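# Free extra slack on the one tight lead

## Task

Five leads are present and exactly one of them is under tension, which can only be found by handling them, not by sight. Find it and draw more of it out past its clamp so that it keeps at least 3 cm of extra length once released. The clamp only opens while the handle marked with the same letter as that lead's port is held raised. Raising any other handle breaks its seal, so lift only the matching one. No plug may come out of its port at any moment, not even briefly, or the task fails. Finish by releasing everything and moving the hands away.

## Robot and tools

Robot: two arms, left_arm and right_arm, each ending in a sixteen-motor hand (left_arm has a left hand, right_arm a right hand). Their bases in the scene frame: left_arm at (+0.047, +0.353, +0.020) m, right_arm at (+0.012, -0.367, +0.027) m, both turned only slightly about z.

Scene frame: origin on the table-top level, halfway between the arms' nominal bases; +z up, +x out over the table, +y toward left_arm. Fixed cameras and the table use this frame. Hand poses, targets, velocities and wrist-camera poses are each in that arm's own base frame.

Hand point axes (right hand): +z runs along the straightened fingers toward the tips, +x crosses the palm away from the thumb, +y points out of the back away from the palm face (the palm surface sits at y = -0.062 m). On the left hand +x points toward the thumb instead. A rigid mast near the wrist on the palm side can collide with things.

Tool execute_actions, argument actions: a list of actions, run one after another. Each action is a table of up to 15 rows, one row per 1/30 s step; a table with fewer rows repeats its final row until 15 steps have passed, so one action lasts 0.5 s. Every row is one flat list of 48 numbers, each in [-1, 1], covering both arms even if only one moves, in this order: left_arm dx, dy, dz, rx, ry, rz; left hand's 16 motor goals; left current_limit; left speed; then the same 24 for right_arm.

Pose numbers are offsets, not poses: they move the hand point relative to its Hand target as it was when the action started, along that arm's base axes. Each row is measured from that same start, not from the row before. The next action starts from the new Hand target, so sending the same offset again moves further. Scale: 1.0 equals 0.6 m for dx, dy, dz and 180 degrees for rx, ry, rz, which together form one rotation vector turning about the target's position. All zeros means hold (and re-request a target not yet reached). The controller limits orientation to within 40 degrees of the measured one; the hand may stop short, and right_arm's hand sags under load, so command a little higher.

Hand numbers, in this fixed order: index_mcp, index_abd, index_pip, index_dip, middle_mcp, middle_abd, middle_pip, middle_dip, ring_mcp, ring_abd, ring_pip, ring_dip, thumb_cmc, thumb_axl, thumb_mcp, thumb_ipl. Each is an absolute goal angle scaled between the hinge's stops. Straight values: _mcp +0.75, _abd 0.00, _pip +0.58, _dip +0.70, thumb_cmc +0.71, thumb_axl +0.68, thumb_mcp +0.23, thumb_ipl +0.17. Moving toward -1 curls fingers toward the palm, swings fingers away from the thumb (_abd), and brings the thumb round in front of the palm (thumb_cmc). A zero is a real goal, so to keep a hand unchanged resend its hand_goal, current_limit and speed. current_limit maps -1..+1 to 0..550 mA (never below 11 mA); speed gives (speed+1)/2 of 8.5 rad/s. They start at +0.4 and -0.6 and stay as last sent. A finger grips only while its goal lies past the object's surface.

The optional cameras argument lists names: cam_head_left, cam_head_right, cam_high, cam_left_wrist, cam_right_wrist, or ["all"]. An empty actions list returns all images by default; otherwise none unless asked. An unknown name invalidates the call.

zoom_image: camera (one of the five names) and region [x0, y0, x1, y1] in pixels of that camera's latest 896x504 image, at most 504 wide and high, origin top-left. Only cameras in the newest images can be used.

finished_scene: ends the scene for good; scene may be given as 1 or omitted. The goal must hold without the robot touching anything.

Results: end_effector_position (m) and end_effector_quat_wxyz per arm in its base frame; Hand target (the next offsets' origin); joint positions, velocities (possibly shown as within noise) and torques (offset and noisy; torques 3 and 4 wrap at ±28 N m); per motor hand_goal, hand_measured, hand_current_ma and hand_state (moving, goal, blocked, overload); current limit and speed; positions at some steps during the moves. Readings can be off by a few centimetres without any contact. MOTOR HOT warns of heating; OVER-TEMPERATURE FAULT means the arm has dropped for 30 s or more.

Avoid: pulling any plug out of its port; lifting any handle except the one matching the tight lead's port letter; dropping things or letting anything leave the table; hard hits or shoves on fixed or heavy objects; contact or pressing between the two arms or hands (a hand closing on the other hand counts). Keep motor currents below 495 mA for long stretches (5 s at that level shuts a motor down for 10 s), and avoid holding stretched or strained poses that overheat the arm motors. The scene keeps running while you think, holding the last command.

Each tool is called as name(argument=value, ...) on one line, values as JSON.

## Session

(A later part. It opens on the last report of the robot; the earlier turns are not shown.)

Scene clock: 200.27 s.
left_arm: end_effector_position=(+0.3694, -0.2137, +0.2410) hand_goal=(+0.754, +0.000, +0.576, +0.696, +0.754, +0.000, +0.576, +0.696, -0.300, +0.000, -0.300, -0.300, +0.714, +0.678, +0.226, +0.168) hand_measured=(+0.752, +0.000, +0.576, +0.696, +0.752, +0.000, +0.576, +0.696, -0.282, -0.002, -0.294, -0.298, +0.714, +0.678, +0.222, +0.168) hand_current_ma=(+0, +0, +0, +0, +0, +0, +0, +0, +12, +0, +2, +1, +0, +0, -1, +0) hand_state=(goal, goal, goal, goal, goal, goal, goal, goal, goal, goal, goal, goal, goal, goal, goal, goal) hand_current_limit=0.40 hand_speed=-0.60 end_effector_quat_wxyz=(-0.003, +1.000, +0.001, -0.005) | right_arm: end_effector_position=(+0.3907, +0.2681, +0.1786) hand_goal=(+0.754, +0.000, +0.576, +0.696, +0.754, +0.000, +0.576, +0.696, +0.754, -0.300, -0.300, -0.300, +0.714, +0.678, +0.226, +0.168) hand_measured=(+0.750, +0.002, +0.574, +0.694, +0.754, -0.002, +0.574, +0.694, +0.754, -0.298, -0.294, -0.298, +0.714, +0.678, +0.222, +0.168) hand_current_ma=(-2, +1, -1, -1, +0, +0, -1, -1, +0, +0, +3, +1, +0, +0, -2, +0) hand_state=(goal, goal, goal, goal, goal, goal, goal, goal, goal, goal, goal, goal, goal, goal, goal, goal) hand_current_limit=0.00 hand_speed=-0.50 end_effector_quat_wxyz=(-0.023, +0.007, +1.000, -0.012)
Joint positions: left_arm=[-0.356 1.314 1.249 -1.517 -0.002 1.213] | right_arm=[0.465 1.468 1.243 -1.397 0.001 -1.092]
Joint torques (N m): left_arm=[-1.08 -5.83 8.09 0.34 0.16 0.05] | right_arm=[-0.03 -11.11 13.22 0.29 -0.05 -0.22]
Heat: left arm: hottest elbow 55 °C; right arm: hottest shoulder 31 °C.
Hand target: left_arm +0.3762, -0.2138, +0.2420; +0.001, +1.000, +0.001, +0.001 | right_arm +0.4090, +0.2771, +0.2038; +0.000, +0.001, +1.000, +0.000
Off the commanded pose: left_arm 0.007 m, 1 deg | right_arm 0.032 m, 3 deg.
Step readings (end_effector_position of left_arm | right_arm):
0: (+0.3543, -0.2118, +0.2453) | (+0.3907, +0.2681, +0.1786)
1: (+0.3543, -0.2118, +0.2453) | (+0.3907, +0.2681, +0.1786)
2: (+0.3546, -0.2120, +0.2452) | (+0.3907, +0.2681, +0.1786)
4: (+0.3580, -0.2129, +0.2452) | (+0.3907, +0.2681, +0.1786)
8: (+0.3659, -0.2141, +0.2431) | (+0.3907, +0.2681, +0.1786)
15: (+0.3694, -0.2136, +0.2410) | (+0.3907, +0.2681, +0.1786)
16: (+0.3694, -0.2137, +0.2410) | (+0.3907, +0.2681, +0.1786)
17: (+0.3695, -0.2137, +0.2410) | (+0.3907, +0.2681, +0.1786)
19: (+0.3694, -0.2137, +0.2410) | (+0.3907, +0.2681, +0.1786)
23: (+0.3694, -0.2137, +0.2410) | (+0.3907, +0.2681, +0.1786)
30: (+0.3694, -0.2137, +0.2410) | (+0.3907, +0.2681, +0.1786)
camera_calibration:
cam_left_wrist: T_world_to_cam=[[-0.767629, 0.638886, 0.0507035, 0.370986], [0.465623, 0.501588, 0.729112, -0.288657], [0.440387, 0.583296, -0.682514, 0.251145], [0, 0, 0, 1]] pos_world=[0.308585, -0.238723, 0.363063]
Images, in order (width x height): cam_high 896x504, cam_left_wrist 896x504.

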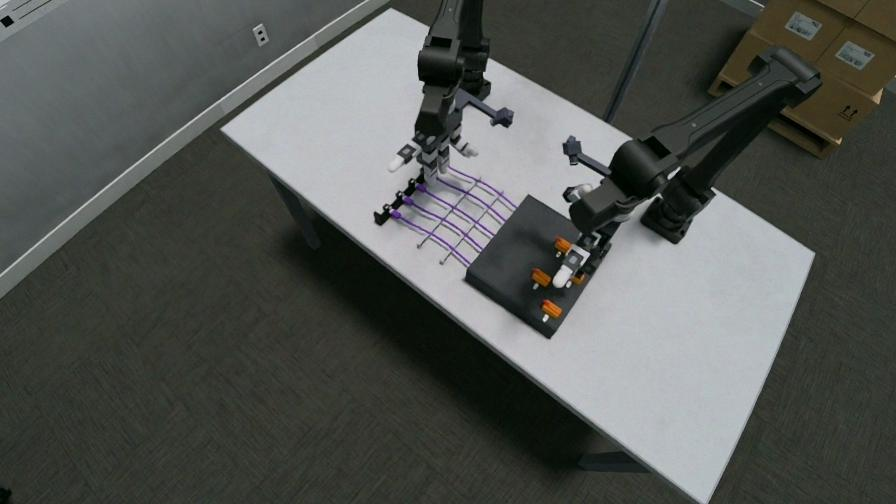

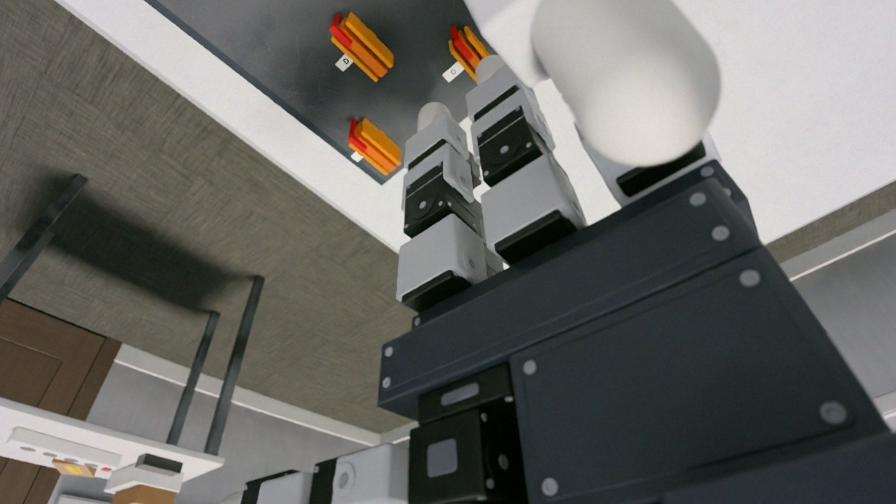

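execute_actions(actions=[[[-0.03,0.008,-0.02,0,0,0,0.754,0,0.576,0.696,0.754,0,0.576,0.696,-0.3,0,-0.3,-0.3,0.714,0.678,0.226,0.168,0.4,-0.6,0,0,0,0,0,0,0.754,0,0.576,0.696,0.754,0,0.576,0.696,0.754,-0.3,-0.3,-0.3,0.714,0.678,0.226,0.168,0,-0.5]],[[0,0,0,0,0,0,0.754,0,0.576,0.696,0.754,0,0.576,0.696,-0.3,0,-0.3,-0.3,0.714,0.678,0.226,0.168,0.4,-0.6,0,0,0,0,0,0,0.754,0,0.576,0.696,0.754,0,0.576,0.696,0.754,-0.3,-0.3,-0.3,0.714,0.678,0.226,0.168,0,-0.5]]], cameras=["cam_high", "cam_left_wrist"])

zoom_image(camera="cam_high", region=[510, 210, 630, 330])

zoom_image(camera="cam_left_wrist", region=[350, 30, 550, 200])

Scene clock: 203.03 s.
left_arm: end_effector_position=(+0.3579, -0.2094, +0.2239) hand_goal=(+0.754, +0.000, +0.576, +0.696, +0.754, +0.000, +0.576, +0.696, -0.300, +0.000, -0.300, -0.300, +0.714, +0.678, +0.226, +0.168) hand_measured=(+0.752, +0.000, +0.576, +0.696, +0.752, +0.000, +0.576, +0.696, -0.284, -0.002, -0.294, -0.298, +0.714, +0.678, +0.222, +0.168) hand_current_ma=(+0, +0, +0, +0, +0, +0, +0, +0, +12, +0, +2, +1, +0, +0, -1, +0) hand_state=(goal, goal, goal, goal, goal, goal, goal, goal, goal, goal, goal, goal, goal, goal, goal, goal) hand_current_limit=0.40 hand_speed=-0.60 end_effector_quat_wxyz=(-0.006, +1.000, +0.001, -0.012) | right_arm: end_effector_position=(+0.3907, +0.2681, +0.1786) hand_goal=(+0.754, +0.000, +0.576, +0.696, +0.754, +0.000, +0.576, +0.696, +0.754, -0.300, -0.300, -0.300, +0.714, +0.678, +0.226, +0.168) hand_measured=(+0.750, +0.002, +0.574, +0.694, +0.754, -0.002, +0.574, +0.694, +0.754, -0.298, -0.294, -0.298, +0.714, +0.678, +0.222, +0.168) hand_current_ma=(-2, +1, -1, -1, +0, +0, -1, -1, +0, +0, +3, +1, +0, +0, -2, +0) hand_state=(goal, goal, goal, goal, goal, goal, goal, goal, goal, goal, goal, goal, goal, goal, goal, goal) hand_current_limit=0.00 hand_speed=-0.50 end_effector_quat_wxyz=(-0.023, +0.007, +1.000, -0.012)
Joint positions: left_arm=[-0.356 1.295 1.188 -1.49 -0.002 1.213] | right_arm=[0.465 1.468 1.243 -1.397 0.001 -1.092]
Joint torques (N m): left_arm=[-0.56 -7.41 7.27 0.34 0.17 0.04] | right_arm=[-0.03 -11.11 13.23 0.29 -0.06 -0.21]
Heat: left arm: hottest elbow 55 °C; right arm: hottest shoulder 31 °C.
Hand target: left_arm +0.3582, -0.2089, +0.2299; +0.000, +1.000, +0.001, +0.000 | right_arm +0.4090, +0.2771, +0.2038; +0.000, +0.001, +1.000, +0.000
Off the commanded pose: left_arm 0.006 m, 2 deg | right_arm 0.032 m, 3 deg.
Step readings (end_effector_position of left_arm | right_arm):
0: (+0.3694, -0.2137, +0.2410) | (+0.3907, +0.2681, +0.1786)
1: (+0.3695, -0.2138, +0.2410) | (+0.3907, +0.2681, +0.1786)
2: (+0.3695, -0.2138, +0.2402) | (+0.3907, +0.2681, +0.1786)
4: (+0.3686, -0.2134, +0.2364) | (+0.3907, +0.2681, +0.1786)
8: (+0.3599, -0.2102, +0.2235) | (+0.3907, +0.2681, +0.1786)
15: (+0.3581, -0.2095, +0.2225) | (+0.3907, +0.2681, +0.1786)
16: (+0.3581, -0.2095, +0.2230) | (+0.3907, +0.2681, +0.1786)
17: (+0.3580, -0.2095, +0.2234) | (+0.3907, +0.2681, +0.1786)
19: (+0.3579, -0.2094, +0.2239) | (+0.3907, +0.2681, +0.1786)
23: (+0.3579, -0.2094, +0.2239) | (+0.3907, +0.2681, +0.1786)
30: (+0.3579, -0.2094, +0.2239) | (+0.3907, +0.2681, +0.1786)
camera_calibration:
cam_left_wrist: T_world_to_cam=[[-0.76684, 0.638598, 0.0644075, 0.356798], [0.475568, 0.49793, 0.72519, -0.276342], [0.431035, 0.586735, -0.68553, 0.246735], [0, 0, 0, 1]] pos_world=[0.298676, -0.23502, 0.346564]
Images, in order (width x height): cam_high 896x504, cam_left_wrist 896x504.

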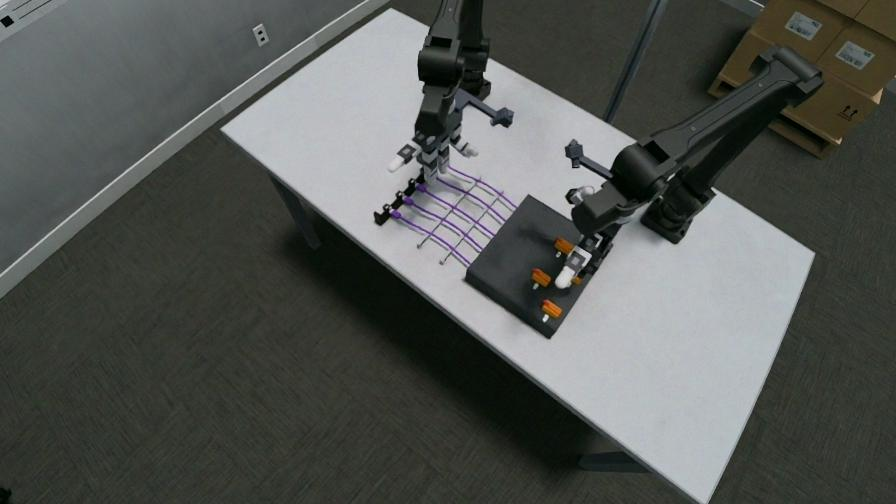

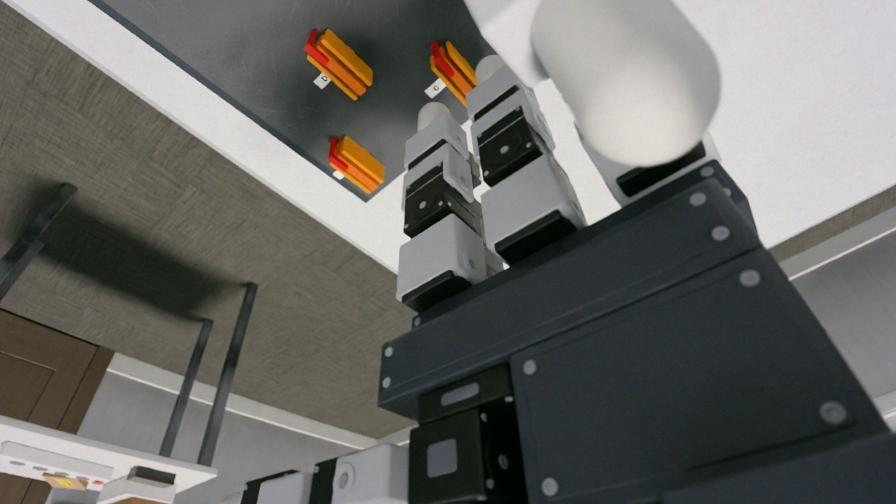

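Scaled by 4.200 from the camera's 896x504 image, which has a finer 1280x720 frame.

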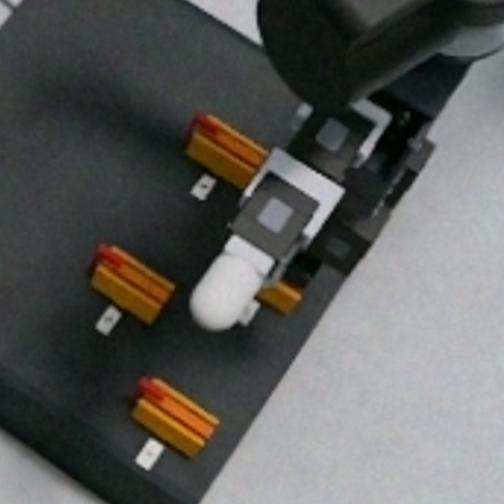

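Scaled by 2.520 from the camera's 896x504 image, which has a finer 1280x720 frame.

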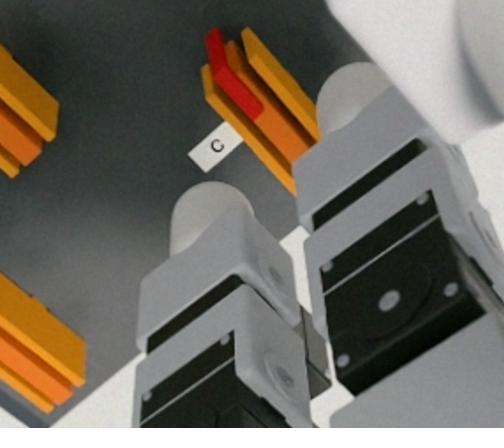

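execute_actions(actions=[[[-0.003,0,-0.035,0,0,0,0.754,0,0.576,0.696,0.754,0,0.576,0.696,-0.3,0,-0.3,-0.3,0.714,0.678,0.226,0.168,0.4,-0.6,0,0,0,0,0,0,0.754,0,0.576,0.696,0.754,0,0.576,0.696,0.754,-0.3,-0.3,-0.3,0.714,0.678,0.226,0.168,0,-0.5]],[[0,0,0,0,0,0,0.754,0,0.576,0.696,0.754,0,0.576,0.696,-0.3,0,-0.3,-0.3,0.714,0.678,0.226,0.168,0.4,-0.6,0,0,0,0,0,0,0.754,0,0.576,0.696,0.754,0,0.576,0.696,0.754,-0.3,-0.3,-0.3,0.714,0.678,0.226,0.168,0,-0.5]]], cameras=["cam_high", "cam_left_wrist"])

zoom_image(camera="cam_left_wrist", region=[350, 30, 550, 200])

zoom_image(camera="cam_high", region=[510, 210, 630, 330])

Scene clock: 205.37 s.
left_arm: end_effector_position=(+0.3558, -0.2087, +0.2051) hand_goal=(+0.754, +0.000, +0.576, +0.696, +0.754, +0.000, +0.576, +0.696, -0.300, +0.000, -0.300, -0.300, +0.714, +0.678, +0.226, +0.168) hand_measured=(+0.752, +0.000, +0.576, +0.696, +0.752, +0.000, +0.576, +0.696, -0.284, -0.002, -0.294, -0.298, +0.714, +0.678, +0.222, +0.168) hand_current_ma=(+0, +0, +0, +0, +0, +0, +0, +0, +12, +0, +2, +1, +0, +0, -1, +0) hand_state=(goal, goal, goal, goal, goal, goal, goal, goal, goal, goal, goal, goal, goal, goal, goal, goal) hand_current_limit=0.40 hand_speed=-0.60 end_effector_quat_wxyz=(-0.005, +1.000, +0.001, -0.009) | right_arm: end_effector_position=(+0.3907, +0.2681, +0.1786) hand_goal=(+0.754, +0.000, +0.576, +0.696, +0.754, +0.000, +0.576, +0.696, +0.754, -0.300, -0.300, -0.300, +0.714, +0.678, +0.226, +0.168) hand_measured=(+0.750, +0.002, +0.574, +0.694, +0.754, -0.002, +0.574, +0.694, +0.754, -0.298, -0.294, -0.298, +0.714, +0.678, +0.222, +0.168) hand_current_ma=(-2, +1, -1, -1, +0, +0, -1, -1, +0, +0, +3, +1, +0, +0, -2, +0) hand_state=(goal, goal, goal, goal, goal, goal, goal, goal, goal, goal, goal, goal, goal, goal, goal, goal) hand_current_limit=0.00 hand_speed=-0.50 end_effector_quat_wxyz=(-0.023, +0.007, +1.000, -0.012)
Joint positions: left_arm=[-0.356 1.292 1.135 -1.434 -0.002 1.213] | right_arm=[0.465 1.468 1.243 -1.397 0.001 -1.092]
Joint torques (N m): left_arm=[-1.32 -7.06 7.16 0.31 0.13 0.03] | right_arm=[-0.09 -11.11 13.22 0.31 -0.05 -0.22]
Heat: left arm: hottest elbow 54 °C; right arm: hottest shoulder 31 °C.
Hand target: left_arm +0.3564, -0.2090, +0.2089; +0.000, +1.000, +0.001, +0.000 | right_arm +0.4090, +0.2771, +0.2038; +0.000, +0.001, +1.000, +0.000
Off the commanded pose: left_arm 0.004 m, 1 deg | right_arm 0.032 m, 3 deg.
Step readings (end_effector_position of left_arm | right_arm):
0: (+0.3579, -0.2094, +0.2239) | (+0.3907, +0.2681, +0.1786)
1: (+0.3579, -0.2095, +0.2237) | (+0.3907, +0.2681, +0.1786)
2: (+0.3584, -0.2096, +0.2230) | (+0.3907, +0.2681, +0.1786)
4: (+0.3587, -0.2097, +0.2186) | (+0.3907, +0.2681, +0.1786)
8: (+0.3550, -0.2084, +0.2072) | (+0.3907, +0.2681, +0.1786)
15: (+0.3556, -0.2086, +0.2050) | (+0.3907, +0.2681, +0.1786)
16: (+0.3557, -0.2086, +0.2051) | (+0.3907, +0.2681, +0.1786)
17: (+0.3557, -0.2086, +0.2051) | (+0.3907, +0.2681, +0.1786)
19: (+0.3558, -0.2087, +0.2051) | (+0.3907, +0.2681, +0.1786)
23: (+0.3558, -0.2087, +0.2051) | (+0.3907, +0.2681, +0.1786)
30: (+0.3558, -0.2087, +0.2051) | (+0.3907, +0.2681, +0.1786)
camera_calibration:
cam_left_wrist: T_world_to_cam=[[-0.767175, 0.638717, 0.0590102, 0.357212], [0.471641, 0.499351, 0.726776, -0.260803], [0.434737, 0.585396, -0.684336, 0.232485], [0, 0, 0, 1]] pos_world=[0.295979, -0.234021, 0.327564]
Images, in order (width x height): cam_high 896x504, cam_left_wrist 896x504.

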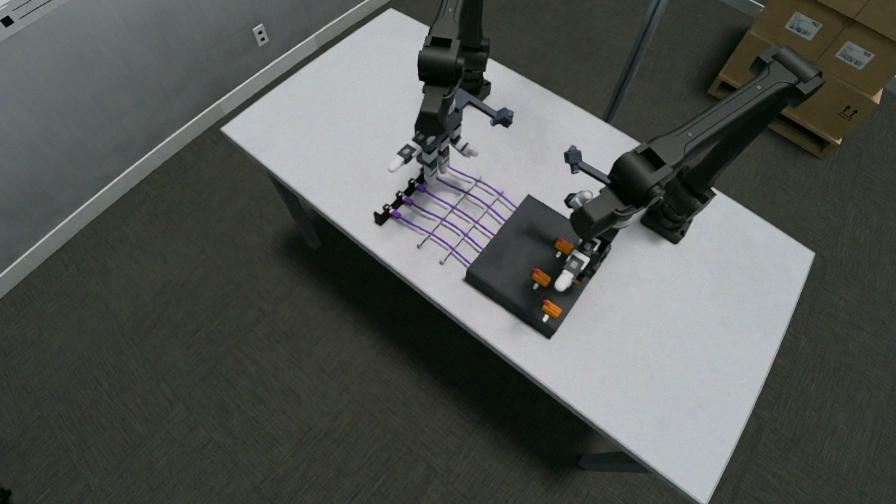

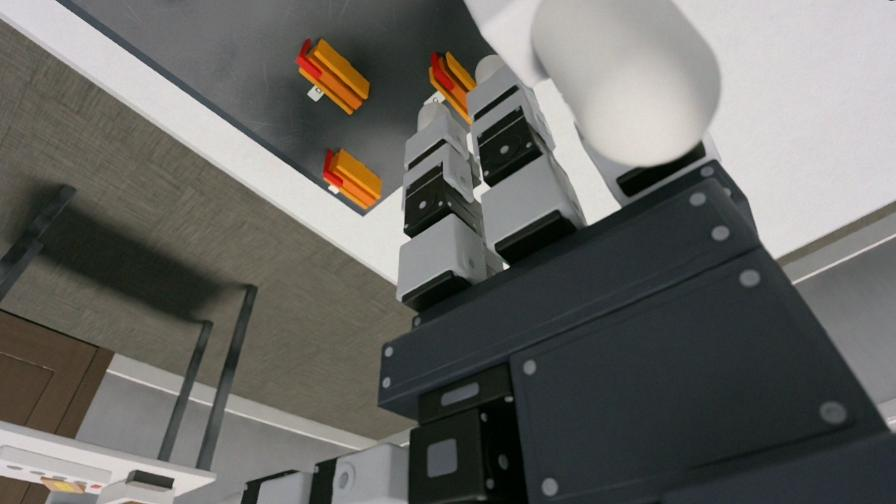

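Scaled by 2.520 from the camera's 896x504 image, which has a finer 1280x720 frame.

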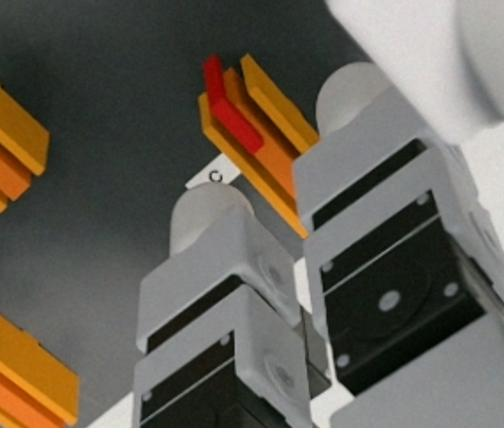

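Scaled by 4.200 from the camera's 896x504 image, which has a finer 1280x720 frame.

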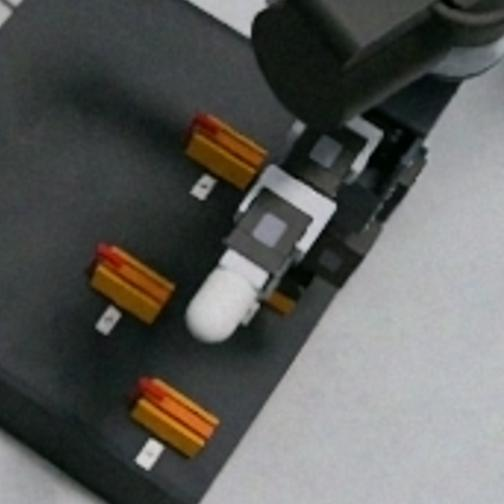

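execute_actions(actions=[[[0.0015,0.001,-0.042,0,0,0,0.754,0,0.576,0.696,0.754,0,0.576,0.696,-0.3,0,-0.3,-0.3,0.714,0.678,0.226,0.168,0.4,-0.6,0,0,0,0,0,0,0.754,0,0.576,0.696,0.754,0,0.576,0.696,0.754,-0.3,-0.3,-0.3,0.714,0.678,0.226,0.168,0,-0.5]],[[0,0,0,0,0,0,0.754,0,0.576,0.696,0.754,0,0.576,0.696,-0.3,0,-0.3,-0.3,0.714,0.678,0.226,0.168,0.4,-0.6,0,0,0,0,0,0,0.754,0,0.576,0.696,0.754,0,0.576,0.696,0.754,-0.3,-0.3,-0.3,0.714,0.678,0.226,0.168,0,-0.5]]], cameras=["cam_high", "cam_left_wrist"])

zoom_image(camera="cam_left_wrist", region=[350, 30, 550, 200])

zoom_image(camera="cam_high", region=[510, 210, 630, 330])

Scene clock: 207.63 s.
left_arm: end_effector_position=(+0.3558, -0.2087, +0.1859) hand_goal=(+0.754, +0.000, +0.576, +0.696, +0.754, +0.000, +0.576, +0.696, -0.300, +0.000, -0.300, -0.300, +0.714, +0.678, +0.226, +0.168) hand_measured=(+0.752, +0.004, +0.576, +0.696, +0.752, +0.000, +0.576, +0.696, -0.284, -0.002, -0.294, -0.298, +0.714, +0.678, +0.222, +0.168) hand_current_ma=(+0, +1, +0, +0, +0, +0, +0, +0, +12, +0, +2, +1, +0, +0, -1, +0) hand_state=(goal, goal, goal, goal, goal, goal, goal, goal, goal, goal, goal, goal, goal, goal, goal, goal) hand_current_limit=0.40 hand_speed=-0.60 end_effector_quat_wxyz=(-0.002, +1.000, +0.001, -0.002) | right_arm: end_effector_position=(+0.3907, +0.2681, +0.1786) hand_goal=(+0.754, +0.000, +0.576, +0.696, +0.754, +0.000, +0.576, +0.696, +0.754, -0.300, -0.300, -0.300, +0.714, +0.678, +0.226, +0.168) hand_measured=(+0.750, +0.002, +0.574, +0.694, +0.754, -0.002, +0.574, +0.694, +0.754, -0.298, -0.294, -0.298, +0.714, +0.678, +0.222, +0.168) hand_current_ma=(-2, +1, -1, -1, +0, +0, -1, -1, +0, +0, +3, +1, +0, +0, -2, +0) hand_state=(goal, goal, goal, goal, goal, goal, goal, goal, goal, goal, goal, goal, goal, goal, goal, goal) hand_current_limit=0.00 hand_speed=-0.50 end_effector_quat_wxyz=(-0.023, +0.007, +1.000, -0.012)
Joint positions: left_arm=[-0.356 1.291 1.082 -1.366 -0.002 1.213] | right_arm=[0.465 1.468 1.243 -1.397 0.001 -1.092]
Joint torques (N m): left_arm=[-0.85 -5.36 6.84 0.5 0.15 0.07] | right_arm=[-0.15 -11.16 13.23 0.31 -0.06 -0.21]
Heat: left arm: hottest elbow 54 °C; right arm: hottest elbow 32 °C.
Hand target: left_arm +0.3574, -0.2084, +0.1837; +0.001, +1.000, +0.001, +0.000 | right_arm +0.4090, +0.2771, +0.2038; +0.000, +0.001, +1.000, +0.000
Off the commanded pose: left_arm 0.003 m, 0 deg | right_arm 0.032 m, 3 deg.
Step readings (end_effector_position of left_arm | right_arm):
0: (+0.3558, -0.2087, +0.2051) | (+0.3907, +0.2681, +0.1786)
1: (+0.3558, -0.2087, +0.2050) | (+0.3907, +0.2681, +0.1786)
2: (+0.3564, -0.2089, +0.2038) | (+0.3907, +0.2681, +0.1786)
4: (+0.3574, -0.2093, +0.1990) | (+0.3907, +0.2681, +0.1786)
8: (+0.3544, -0.2082, +0.1872) | (+0.3907, +0.2681, +0.1786)
15: (+0.3555, -0.2086, +0.1858) | (+0.3907, +0.2681, +0.1786)
16: (+0.3556, -0.2086, +0.1859) | (+0.3907, +0.2681, +0.1786)
17: (+0.3557, -0.2087, +0.1859) | (+0.3907, +0.2681, +0.1786)
19: (+0.3557, -0.2087, +0.1859) | (+0.3907, +0.2681, +0.1786)
23: (+0.3558, -0.2087, +0.1859) | (+0.3907, +0.2681, +0.1786)
30: (+0.3558, -0.2087, +0.1859) | (+0.3907, +0.2681, +0.1786)
camera_calibration:
cam_left_wrist: T_world_to_cam=[[-0.767961, 0.638965, 0.0442697, 0.361455], [0.460931, 0.503347, 0.73088, -0.242971], [0.444723, 0.581692, -0.681069, 0.214488], [0, 0, 0, 1]] pos_world=[0.294189, -0.233424, 0.307663]
Images, in order (width x height): cam_high 896x504, cam_left_wrist 896x504.

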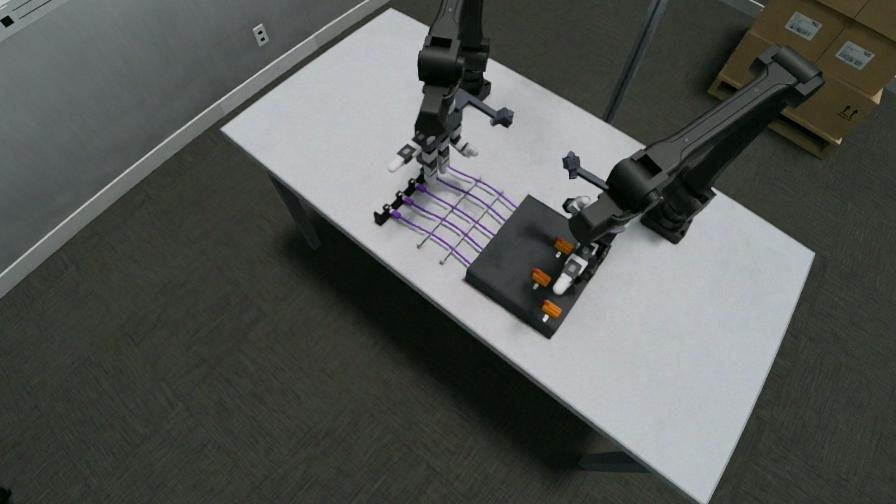

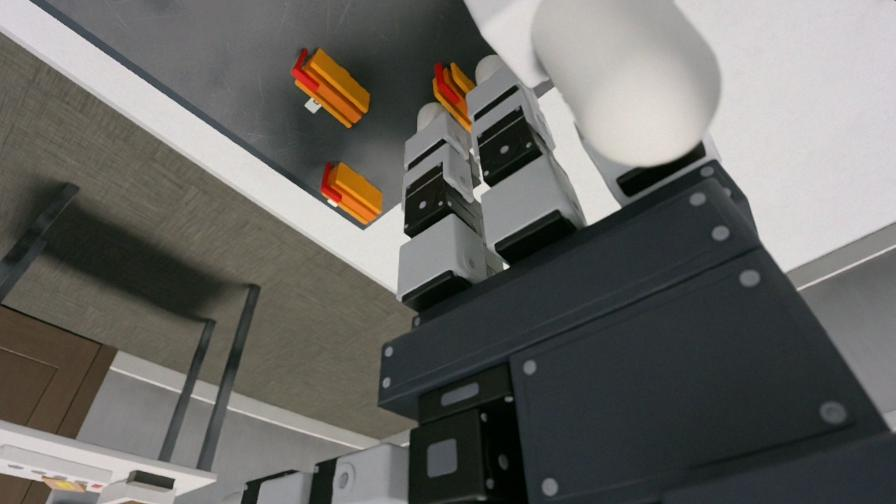

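Scaled by 2.520 from the camera's 896x504 image, which has a finer 1280x720 frame.

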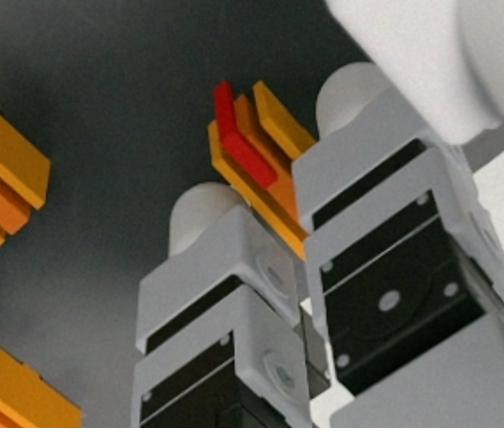

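Scaled by 4.200 from the camera's 896x504 image, which has a finer 1280x720 frame.

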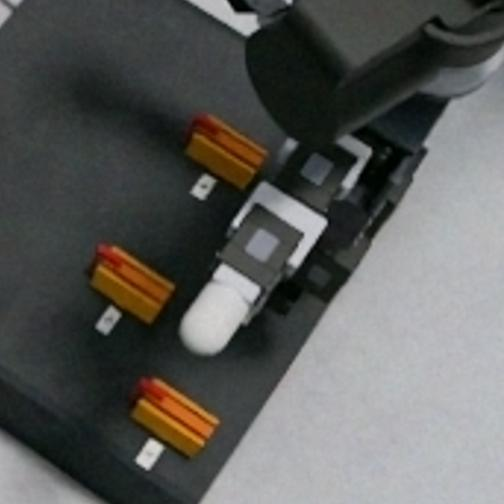

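execute_actions(actions=[[[-0.003,-0.002,-0.024,0,0,0,0.754,0,0.576,0.696,0.754,0,0.576,0.696,-0.3,0,-0.3,-0.3,0.714,0.678,0.226,0.168,0.4,-0.6,0,0,0,0,0,0,0.754,0,0.576,0.696,0.754,0,0.576,0.696,0.754,-0.3,-0.3,-0.3,0.714,0.678,0.226,0.168,0,-0.5]],[[0,0,0,0,0,0,0.754,0,0.576,0.696,0.754,0,0.576,0.696,-0.3,0,-0.3,-0.3,0.714,0.678,0.226,0.168,0.4,-0.6,0,0,0,0,0,0,0.754,0,0.576,0.696,0.754,0,0.576,0.696,0.754,-0.3,-0.3,-0.3,0.714,0.678,0.226,0.168,0,-0.5]]], cameras=["cam_high", "cam_left_wrist"])

zoom_image(camera="cam_left_wrist", region=[390, 40, 510, 140])

Scene clock: 210.20 s.
left_arm: end_effector_position=(+0.3576, -0.2094, +0.1796) hand_goal=(+0.754, +0.000, +0.576, +0.696, +0.754, +0.000, +0.576, +0.696, -0.300, +0.000, -0.300, -0.300, +0.714, +0.678, +0.226, +0.168) hand_measured=(+0.756, -0.016, +0.578, +0.696, +0.752, +0.000, +0.576, +0.696, -0.284, -0.002, -0.294, -0.298, +0.714, +0.678, +0.222, +0.168) hand_current_ma=(+0, -8, +0, +0, +0, +0, +0, +0, +11, +0, +1, +1, +0, +0, -1, +0) hand_state=(goal, goal, goal, goal, goal, goal, goal, goal, goal, goal, goal, goal, goal, goal, goal, goal) hand_current_limit=0.40 hand_speed=-0.60 end_effector_quat_wxyz=(+0.001, +1.000, +0.001, +0.006) | right_arm: end_effector_position=(+0.3907, +0.2681, +0.1786) hand_goal=(+0.754, +0.000, +0.576, +0.696, +0.754, +0.000, +0.576, +0.696, +0.754, -0.300, -0.300, -0.300, +0.714, +0.678, +0.226, +0.168) hand_measured=(+0.750, +0.002, +0.574, +0.694, +0.754, -0.002, +0.574, +0.694, +0.754, -0.298, -0.294, -0.298, +0.714, +0.678, +0.222, +0.168) hand_current_ma=(-2, +1, -1, -1, +0, +0, -1, -1, +0, +0, +3, +1, +0, +0, -2, +0) hand_state=(goal, goal, goal, goal, goal, goal, goal, goal, goal, goal, goal, goal, goal, goal, goal, goal) hand_current_limit=0.00 hand_speed=-0.50 end_effector_quat_wxyz=(-0.023, +0.007, +1.000, -0.012)
Joint positions: left_arm=[-0.356 1.29 1.062 -1.331 -0.002 1.213] | right_arm=[0.465 1.468 1.243 -1.397 0.001 -1.092]
Joint torques (N m): left_arm=[-1.14 -4.37 6.02 0.57 0.17 0] | right_arm=[-0.09 -11.11 13.22 0.27 -0.05 -0.21]
Heat: left arm: hottest elbow 53 °C; right arm: hottest elbow 32 °C.
Hand target: left_arm +0.3556, -0.2096, +0.1694; +0.001, +1.000, +0.001, +0.001 | right_arm +0.4090, +0.2771, +0.2038; +0.000, +0.001, +1.000, +0.000
Off the commanded pose: left_arm 0.010 m, 1 deg | right_arm 0.032 m, 3 deg.
Step readings (end_effector_position of left_arm | right_arm):
0: (+0.3558, -0.2087, +0.1859) | (+0.3907, +0.2681, +0.1786)
1: (+0.3558, -0.2087, +0.1858) | (+0.3907, +0.2681, +0.1786)
2: (+0.3561, -0.2088, +0.1851) | (+0.3907, +0.2681, +0.1786)
4: (+0.3564, -0.2089, +0.1820) | (+0.3907, +0.2681, +0.1786)
8: (+0.3569, -0.2092, +0.1796) | (+0.3907, +0.2681, +0.1786)
15: (+0.3575, -0.2094, +0.1796) | (+0.3907, +0.2681, +0.1786)
16: (+0.3575, -0.2094, +0.1796) | (+0.3907, +0.2681, +0.1786)
17: (+0.3576, -0.2094, +0.1796) | (+0.3907, +0.2681, +0.1786)
19: (+0.3576, -0.2094, +0.1796) | (+0.3907, +0.2681, +0.1786)
23: (+0.3576, -0.2094, +0.1796) | (+0.3907, +0.2681, +0.1786)
30: (+0.3576, -0.2094, +0.1796) | (+0.3907, +0.2681, +0.1786)
camera_calibration:
cam_left_wrist: T_world_to_cam=[[-0.768472, 0.639224, 0.029036, 0.366569], [0.450057, 0.507686, 0.734646, -0.234704], [0.454862, 0.577623, -0.677829, 0.204744], [0, 0, 0, 1]] pos_world=[0.294198, -0.233428, 0.300562]
Images, in order (width x height): cam_high 896x504, cam_left_wrist 896x504.

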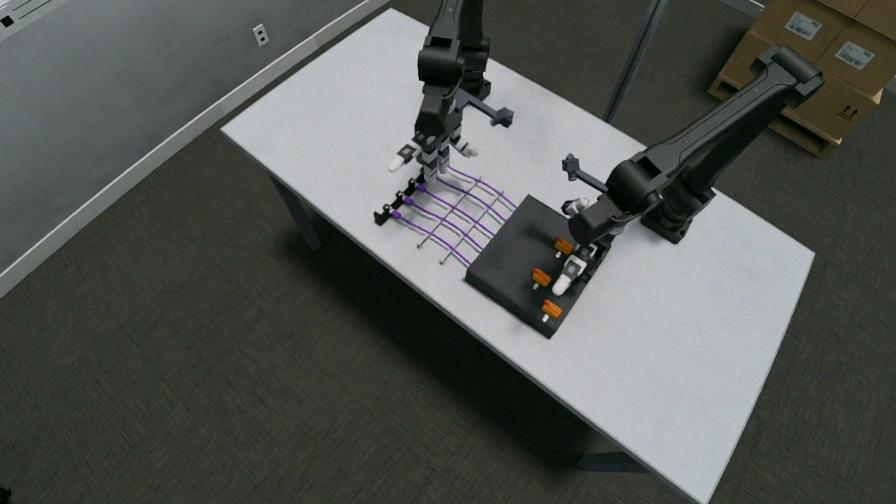

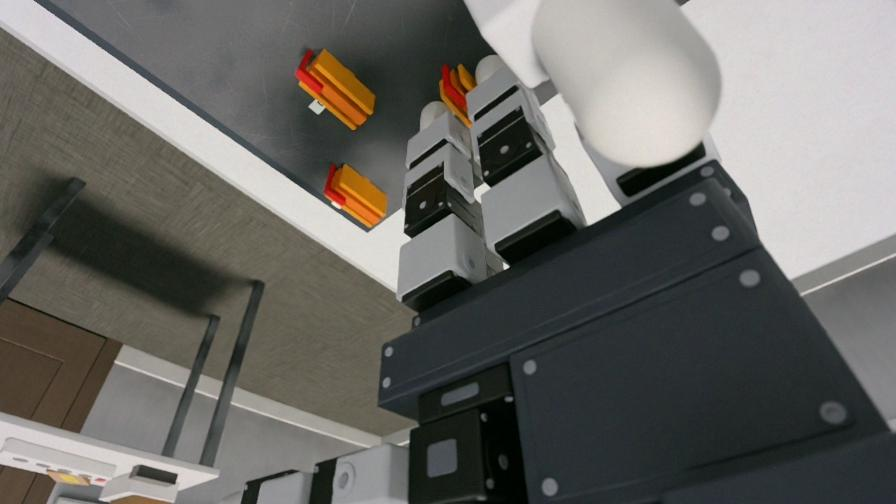

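Scaled by 4.200 from the camera's 896x504 image, which has a finer 1280x720 frame.

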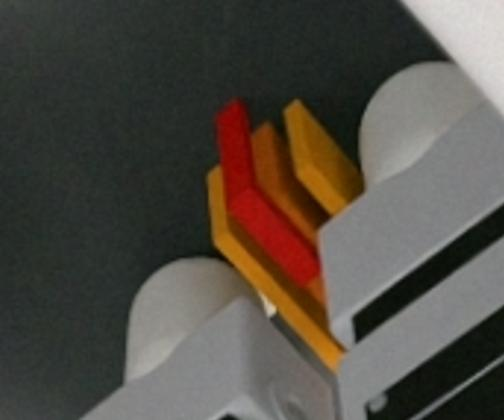

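execute_actions(actions=[[[-0.005,0,0.02,0,0,0,0.754,0,0.576,0.696,0.754,0,0.576,0.696,-0.3,0,-0.3,-0.3,0.714,0.678,0.226,0.168,0.4,-0.6,0,0,0,0,0,0,0.754,0,0.576,0.696,0.754,0,0.576,0.696,0.754,-0.3,-0.3,-0.3,0.714,0.678,0.226,0.168,0,-0.5]],[[0,0,0,0,0,0,0.754,0,0.576,0.696,0.754,0,0.576,0.696,-0.3,0,-0.3,-0.3,0.714,0.678,0.226,0.168,0.4,-0.6,0,0,0,0,0,0,0.754,0,0.576,0.696,0.754,0,0.576,0.696,0.754,-0.3,-0.3,-0.3,0.714,0.678,0.226,0.168,0,-0.5]]], cameras=["cam_left_wrist"])

zoom_image(camera="cam_left_wrist", region=[390, 40, 510, 140])

Scene clock: 212.33 s.
left_arm: end_effector_position=(+0.3568, -0.2091, +0.1797) hand_goal=(+0.754, +0.000, +0.576, +0.696, +0.754, +0.000, +0.576, +0.696, -0.300, +0.000, -0.300, -0.300, +0.714, +0.678, +0.226, +0.168) hand_measured=(+0.754, -0.008, +0.578, +0.696, +0.752, +0.000, +0.576, +0.696, -0.284, -0.002, -0.294, -0.298, +0.714, +0.678, +0.222, +0.168) hand_current_ma=(+0, -2, +0, +0, +0, +0, +0, +0, +11, +0, +1, +1, +0, +0, -1, +0) hand_state=(goal, goal, goal, goal, goal, goal, goal, goal, goal, goal, goal, goal, goal, goal, goal, goal) hand_current_limit=0.40 hand_speed=-0.60 end_effector_quat_wxyz=(+0.001, +1.000, +0.001, +0.004) | right_arm: end_effector_position=(+0.3907, +0.2681, +0.1786) hand_goal=(+0.754, +0.000, +0.576, +0.696, +0.754, +0.000, +0.576, +0.696, +0.754, -0.300, -0.300, -0.300, +0.714, +0.678, +0.226, +0.168) hand_measured=(+0.750, +0.002, +0.574, +0.694, +0.754, -0.002, +0.574, +0.694, +0.754, -0.298, -0.294, -0.298, +0.714, +0.678, +0.222, +0.168) hand_current_ma=(-2, +1, -1, -1, +0, +0, -1, -1, +0, +0, +3, +1, +0, +0, -2, +0) hand_state=(goal, goal, goal, goal, goal, goal, goal, goal, goal, goal, goal, goal, goal, goal, goal, goal) hand_current_limit=0.00 hand_speed=-0.50 end_effector_quat_wxyz=(-0.023, +0.007, +1.000, -0.012)
Joint positions: left_arm=[-0.356 1.29 1.062 -1.334 -0.002 1.213] | right_arm=[0.465 1.468 1.243 -1.397 0.001 -1.092]
Joint torques (N m): left_arm=[-1.67 -6.3 7.45 -0.79 0.19 -0.08] | right_arm=[-0.15 -11.16 13.22 0.28 -0.05 -0.22]
Heat: left arm: hottest elbow 53 °C; right arm: hottest elbow 32 °C.
Hand target: left_arm +0.3526, -0.2096, +0.1813; +0.001, +1.000, +0.001, +0.000 | right_arm +0.4090, +0.2771, +0.2038; +0.000, +0.001, +1.000, +0.000
Off the commanded pose: left_arm 0.005 m, 0 deg | right_arm 0.032 m, 3 deg.
Step readings (end_effector_position of left_arm | right_arm):
0: (+0.3576, -0.2094, +0.1796) | (+0.3907, +0.2681, +0.1786)
1: (+0.3576, -0.2094, +0.1796) | (+0.3907, +0.2681, +0.1786)
2: (+0.3576, -0.2094, +0.1796) | (+0.3907, +0.2681, +0.1786)
4: (+0.3576, -0.2094, +0.1796) | (+0.3907, +0.2681, +0.1786)
8: (+0.3572, -0.2093, +0.1797) | (+0.3907, +0.2681, +0.1786)
15: (+0.3569, -0.2091, +0.1797) | (+0.3907, +0.2681, +0.1786)
16: (+0.3568, -0.2091, +0.1797) | (+0.3907, +0.2681, +0.1786)
17: (+0.3568, -0.2091, +0.1797) | (+0.3907, +0.2681, +0.1786)
19: (+0.3568, -0.2091, +0.1797) | (+0.3907, +0.2681, +0.1786)
23: (+0.3568, -0.2091, +0.1797) | (+0.3907, +0.2681, +0.1786)
30: (+0.3568, -0.2091, +0.1797) | (+0.3907, +0.2681, +0.1786)
camera_calibration:
cam_left_wrist: T_world_to_cam=[[-0.768401, 0.639191, 0.0315387, 0.365268], [0.451886, 0.507017, 0.733984, -0.235221], [0.453165, 0.578246, -0.678434, 0.205817], [0, 0, 0, 1]] pos_world=[0.293696, -0.233228, 0.300762]
Images, in order (width x height): cam_left_wrist 896x504.

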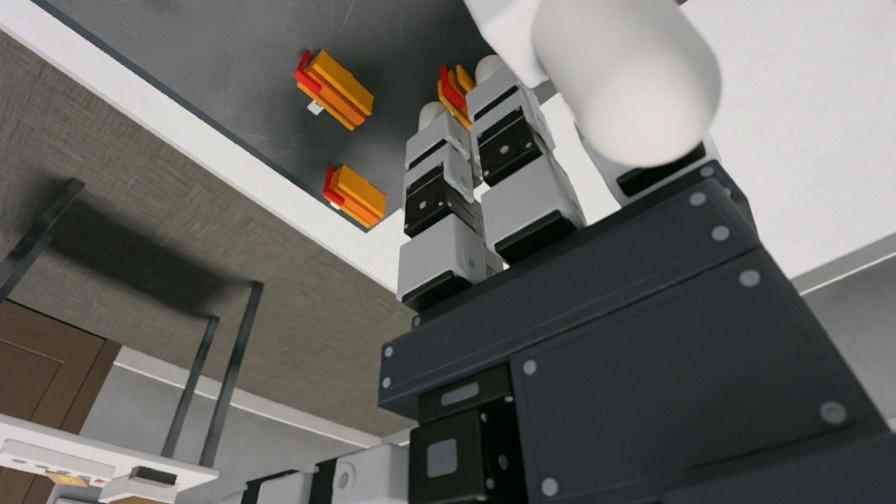

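Scaled by 4.200 from the camera's 896x504 image, which has a finer 1280x720 frame.

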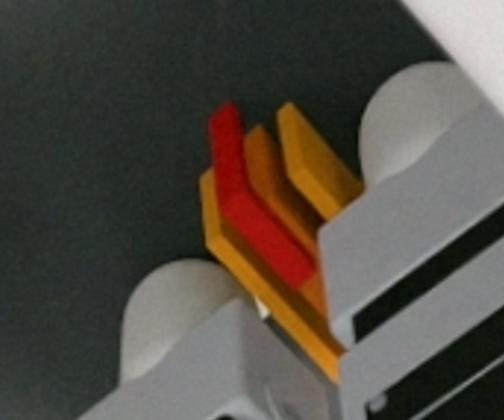

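execute_actions(actions=[[[-0.003,0,0.012,0,0,0,0.754,0,0.576,0.696,0.754,0,0.576,0.696,-0.3,0,-0.3,-0.3,0.714,0.678,0.226,0.168,0.4,-0.6,0,0,0,0,0,0,0.754,0,0.576,0.696,0.754,0,0.576,0.696,0.754,-0.3,-0.3,-0.3,0.714,0.678,0.226,0.168,0,-0.5]],[[0,0,0,0,0,0,0.754,0,0.576,0.696,0.754,0,0.576,0.696,-0.3,0,-0.3,-0.3,0.714,0.678,0.226,0.168,0.4,-0.6,0,0,0,0,0,0,0.754,0,0.576,0.696,0.754,0,0.576,0.696,0.754,-0.3,-0.3,-0.3,0.714,0.678,0.226,0.168,0,-0.5]]], cameras=["cam_left_wrist"])

zoom_image(camera="cam_left_wrist", region=[390, 40, 510, 140])

Scene clock: 214.33 s.
left_arm: end_effector_position=(+0.3536, -0.2079, +0.1797) hand_goal=(+0.754, +0.000, +0.576, +0.696, +0.754, +0.000, +0.576, +0.696, -0.300, +0.000, -0.300, -0.300, +0.714, +0.678, +0.226, +0.168) hand_measured=(+0.750, +0.016, +0.574, +0.696, +0.752, +0.000, +0.576, +0.696, -0.284, -0.002, -0.294, -0.298, +0.714, +0.678, +0.222, +0.168) hand_current_ma=(-1, +9, +0, +0, +0, +0, +0, +0, +11, +0, +1, +1, +0, +0, -1, +0) hand_state=(goal, goal, goal, goal, goal, goal, goal, goal, goal, goal, goal, goal, goal, goal, goal, goal) hand_current_limit=0.40 hand_speed=-0.60 end_effector_quat_wxyz=(-0.001, +1.000, +0.001, -0.001) | right_arm: end_effector_position=(+0.3907, +0.2681, +0.1786) hand_goal=(+0.754, +0.000, +0.576, +0.696, +0.754, +0.000, +0.576, +0.696, +0.754, -0.300, -0.300, -0.300, +0.714, +0.678, +0.226, +0.168) hand_measured=(+0.750, +0.002, +0.574, +0.694, +0.754, -0.002, +0.574, +0.694, +0.754, -0.298, -0.294, -0.298, +0.714, +0.678, +0.222, +0.168) hand_current_ma=(-2, +1, -1, -1, +0, +0, -1, -1, +0, +0, +3, +1, +0, +0, -2, +0) hand_state=(goal, goal, goal, goal, goal, goal, goal, goal, goal, goal, goal, goal, goal, goal, goal, goal) hand_current_limit=0.00 hand_speed=-0.50 end_effector_quat_wxyz=(-0.023, +0.007, +1.000, -0.012)
Joint positions: left_arm=[-0.356 1.288 1.062 -1.347 -0.002 1.213] | right_arm=[0.465 1.468 1.243 -1.397 0.001 -1.092]
Joint torques (N m): left_arm=[-1.49 -6.53 8.14 -1.06 0.18 -0.06] | right_arm=[-0.15 -11.22 13.2 0.31 -0.05 -0.22]
Heat: left arm: hottest elbow 53 °C; right arm: hottest elbow 32 °C.
Hand target: left_arm +0.3508, -0.2096, +0.1886; +0.001, +1.000, +0.001, +0.000 | right_arm +0.4090, +0.2771, +0.2038; +0.000, +0.001, +1.000, +0.000
Off the commanded pose: left_arm 0.009 m, 0 deg | right_arm 0.032 m, 3 deg.
Step readings (end_effector_position of left_arm | right_arm):
0: (+0.3568, -0.2091, +0.1797) | (+0.3907, +0.2681, +0.1786)
1: (+0.3568, -0.2091, +0.1797) | (+0.3907, +0.2681, +0.1786)
2: (+0.3564, -0.2090, +0.1798) | (+0.3907, +0.2681, +0.1786)
4: (+0.3553, -0.2086, +0.1798) | (+0.3907, +0.2681, +0.1786)
8: (+0.3540, -0.2081, +0.1797) | (+0.3907, +0.2681, +0.1786)
15: (+0.3536, -0.2079, +0.1797) | (+0.3907, +0.2681, +0.1786)
16: (+0.3536, -0.2079, +0.1797) | (+0.3907, +0.2681, +0.1786)
17: (+0.3536, -0.2079, +0.1797) | (+0.3907, +0.2681, +0.1786)
19: (+0.3536, -0.2079, +0.1797) | (+0.3907, +0.2681, +0.1786)
23: (+0.3536, -0.2079, +0.1797) | (+0.3907, +0.2681, +0.1786)
30: (+0.3536, -0.2079, +0.1797) | (+0.3907, +0.2681, +0.1786)
camera_calibration:
cam_left_wrist: T_world_to_cam=[[-0.768014, 0.639029, 0.0423858, 0.359915], [0.459782, 0.504094, 0.731088, -0.237268], [0.44582, 0.580974, -0.680965, 0.210223], [0, 0, 0, 1]] pos_world=[0.29179, -0.232525, 0.301363]
Images, in order (width x height): cam_left_wrist 896x504.

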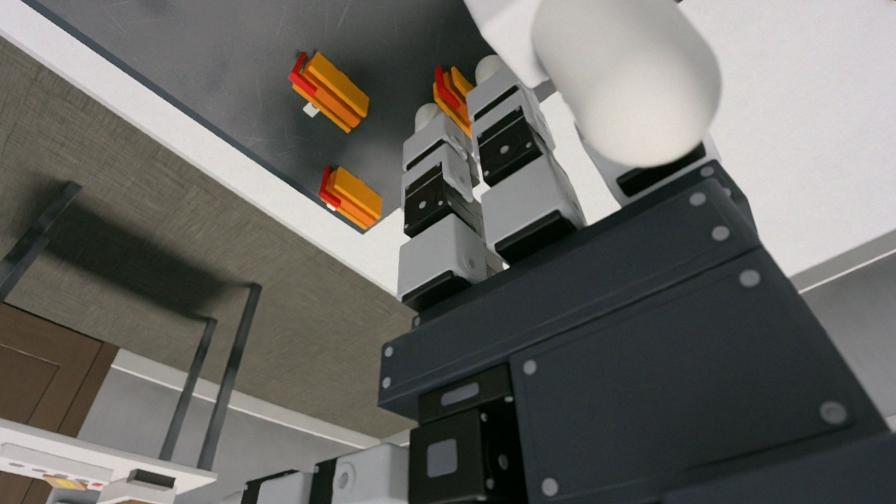

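Scaled by 4.200 from the camera's 896x504 image, which has a finer 1280x720 frame.

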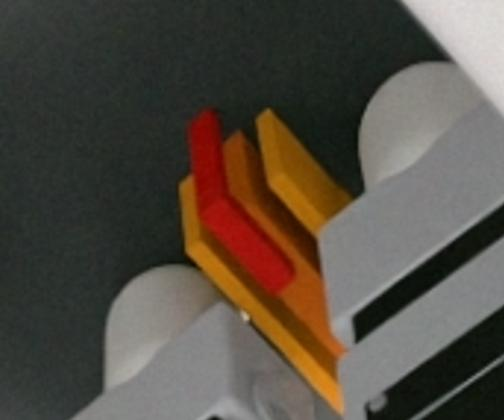

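execute_actions(actions=[[[0,0,0,0,0,0,0.754,-0.3,0.576,0.696,0.754,0.3,0.576,0.696,-0.3,0,-0.3,-0.3,0.714,0.678,0.226,0.168,-0.2,-0.85,0,0,0,0,0,0,0.754,0,0.576,0.696,0.754,0,0.576,0.696,0.754,-0.3,-0.3,-0.3,0.714,0.678,0.226,0.168,0,-0.5]]], cameras=["cam_left_wrist"])

zoom_image(camera="cam_left_wrist", region=[390, 40, 510, 140])

Scene clock: 215.87 s.
left_arm: end_effector_position=(+0.3535, -0.2079, +0.1797) hand_goal=(+0.754, -0.300, +0.576, +0.696, +0.754, +0.300, +0.576, +0.696, -0.300, +0.000, -0.300, -0.300, +0.714, +0.678, +0.226, +0.168) hand_measured=(+0.750, -0.022, +0.574, +0.696, +0.752, +0.090, +0.576, +0.696, -0.284, -0.002, -0.294, -0.298, +0.714, +0.678, +0.222, +0.168) hand_current_ma=(-1, +220, +0, +0, +0, -220, +0, +0, +11, +0, +1, +1, +0, +0, -1, +0) hand_state=(goal, blocked, goal, goal, goal, blocked, goal, goal, goal, goal, goal, goal, goal, goal, goal, goal) hand_current_limit=-0.20 hand_speed=-0.85 end_effector_quat_wxyz=(-0.001, +1.000, +0.001, -0.001) | right_arm: end_effector_position=(+0.3907, +0.2681, +0.1786) hand_goal=(+0.754, +0.000, +0.576, +0.696, +0.754, +0.000, +0.576, +0.696, +0.754, -0.300, -0.300, -0.300, +0.714, +0.678, +0.226, +0.168) hand_measured=(+0.750, +0.002, +0.574, +0.694, +0.754, -0.002, +0.574, +0.694, +0.754, -0.298, -0.294, -0.298, +0.714, +0.678, +0.222, +0.168) hand_current_ma=(-2, +1, -1, -1, +0, +0, -1, -1, +0, +0, +3, +1, +0, +0, -2, +0) hand_state=(goal, goal, goal, goal, goal, goal, goal, goal, goal, goal, goal, goal, goal, goal, goal, goal) hand_current_limit=0.00 hand_speed=-0.50 end_effector_quat_wxyz=(-0.023, +0.007, +1.000, -0.012)
Joint positions: left_arm=[-0.356 1.288 1.062 -1.348 -0.002 1.213] | right_arm=[0.465 1.468 1.243 -1.397 0.001 -1.092]
Joint torques (N m): left_arm=[-1.32 -6.83 8.27 -1.02 0.15 -0.1] | right_arm=[-0.03 -11.16 13.22 0.31 -0.05 -0.22]
Heat: left arm: hottest elbow 53 °C; right arm: hottest elbow 33 °C.
Hand target: left_arm +0.3508, -0.2096, +0.1886; +0.001, +1.000, +0.001, +0.001 | right_arm +0.4090, +0.2771, +0.2038; +0.000, +0.001, +1.000, +0.000
Off the commanded pose: left_arm 0.009 m, 0 deg | right_arm 0.032 m, 3 deg.
Step readings (end_effector_position of left_arm | right_arm):
0: (+0.3536, -0.2079, +0.1797) | (+0.3907, +0.2681, +0.1786)
1: (+0.3536, -0.2079, +0.1797) | (+0.3907, +0.2681, +0.1786)
2: (+0.3536, -0.2079, +0.1797) | (+0.3907, +0.2681, +0.1786)
4: (+0.3536, -0.2079, +0.1797) | (+0.3907, +0.2681, +0.1786)
8: (+0.3535, -0.2079, +0.1797) | (+0.3907, +0.2681, +0.1786)
15: (+0.3535, -0.2079, +0.1797) | (+0.3907, +0.2681, +0.1786)
camera_calibration:
cam_left_wrist: T_world_to_cam=[[-0.767973, 0.639054, 0.0427497, 0.359799], [0.46006, 0.50397, 0.730998, -0.237351], [0.445603, 0.581055, -0.681039, 0.210327], [0, 0, 0, 1]] pos_world=[0.291789, -0.232525, 0.301363]
Images, in order (width x height): cam_left_wrist 896x504.

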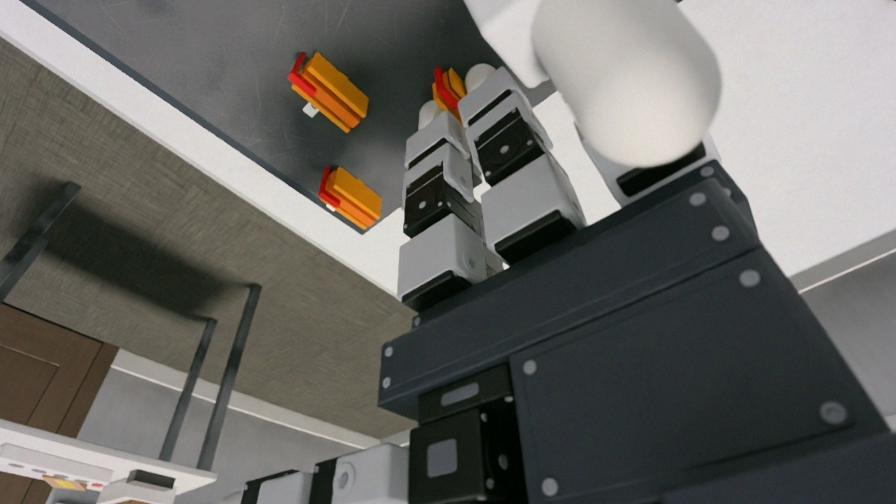

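Scaled by 4.200 from the camera's 896x504 image, which has a finer 1280x720 frame.

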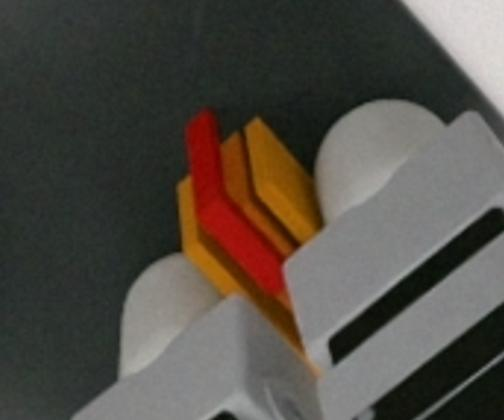

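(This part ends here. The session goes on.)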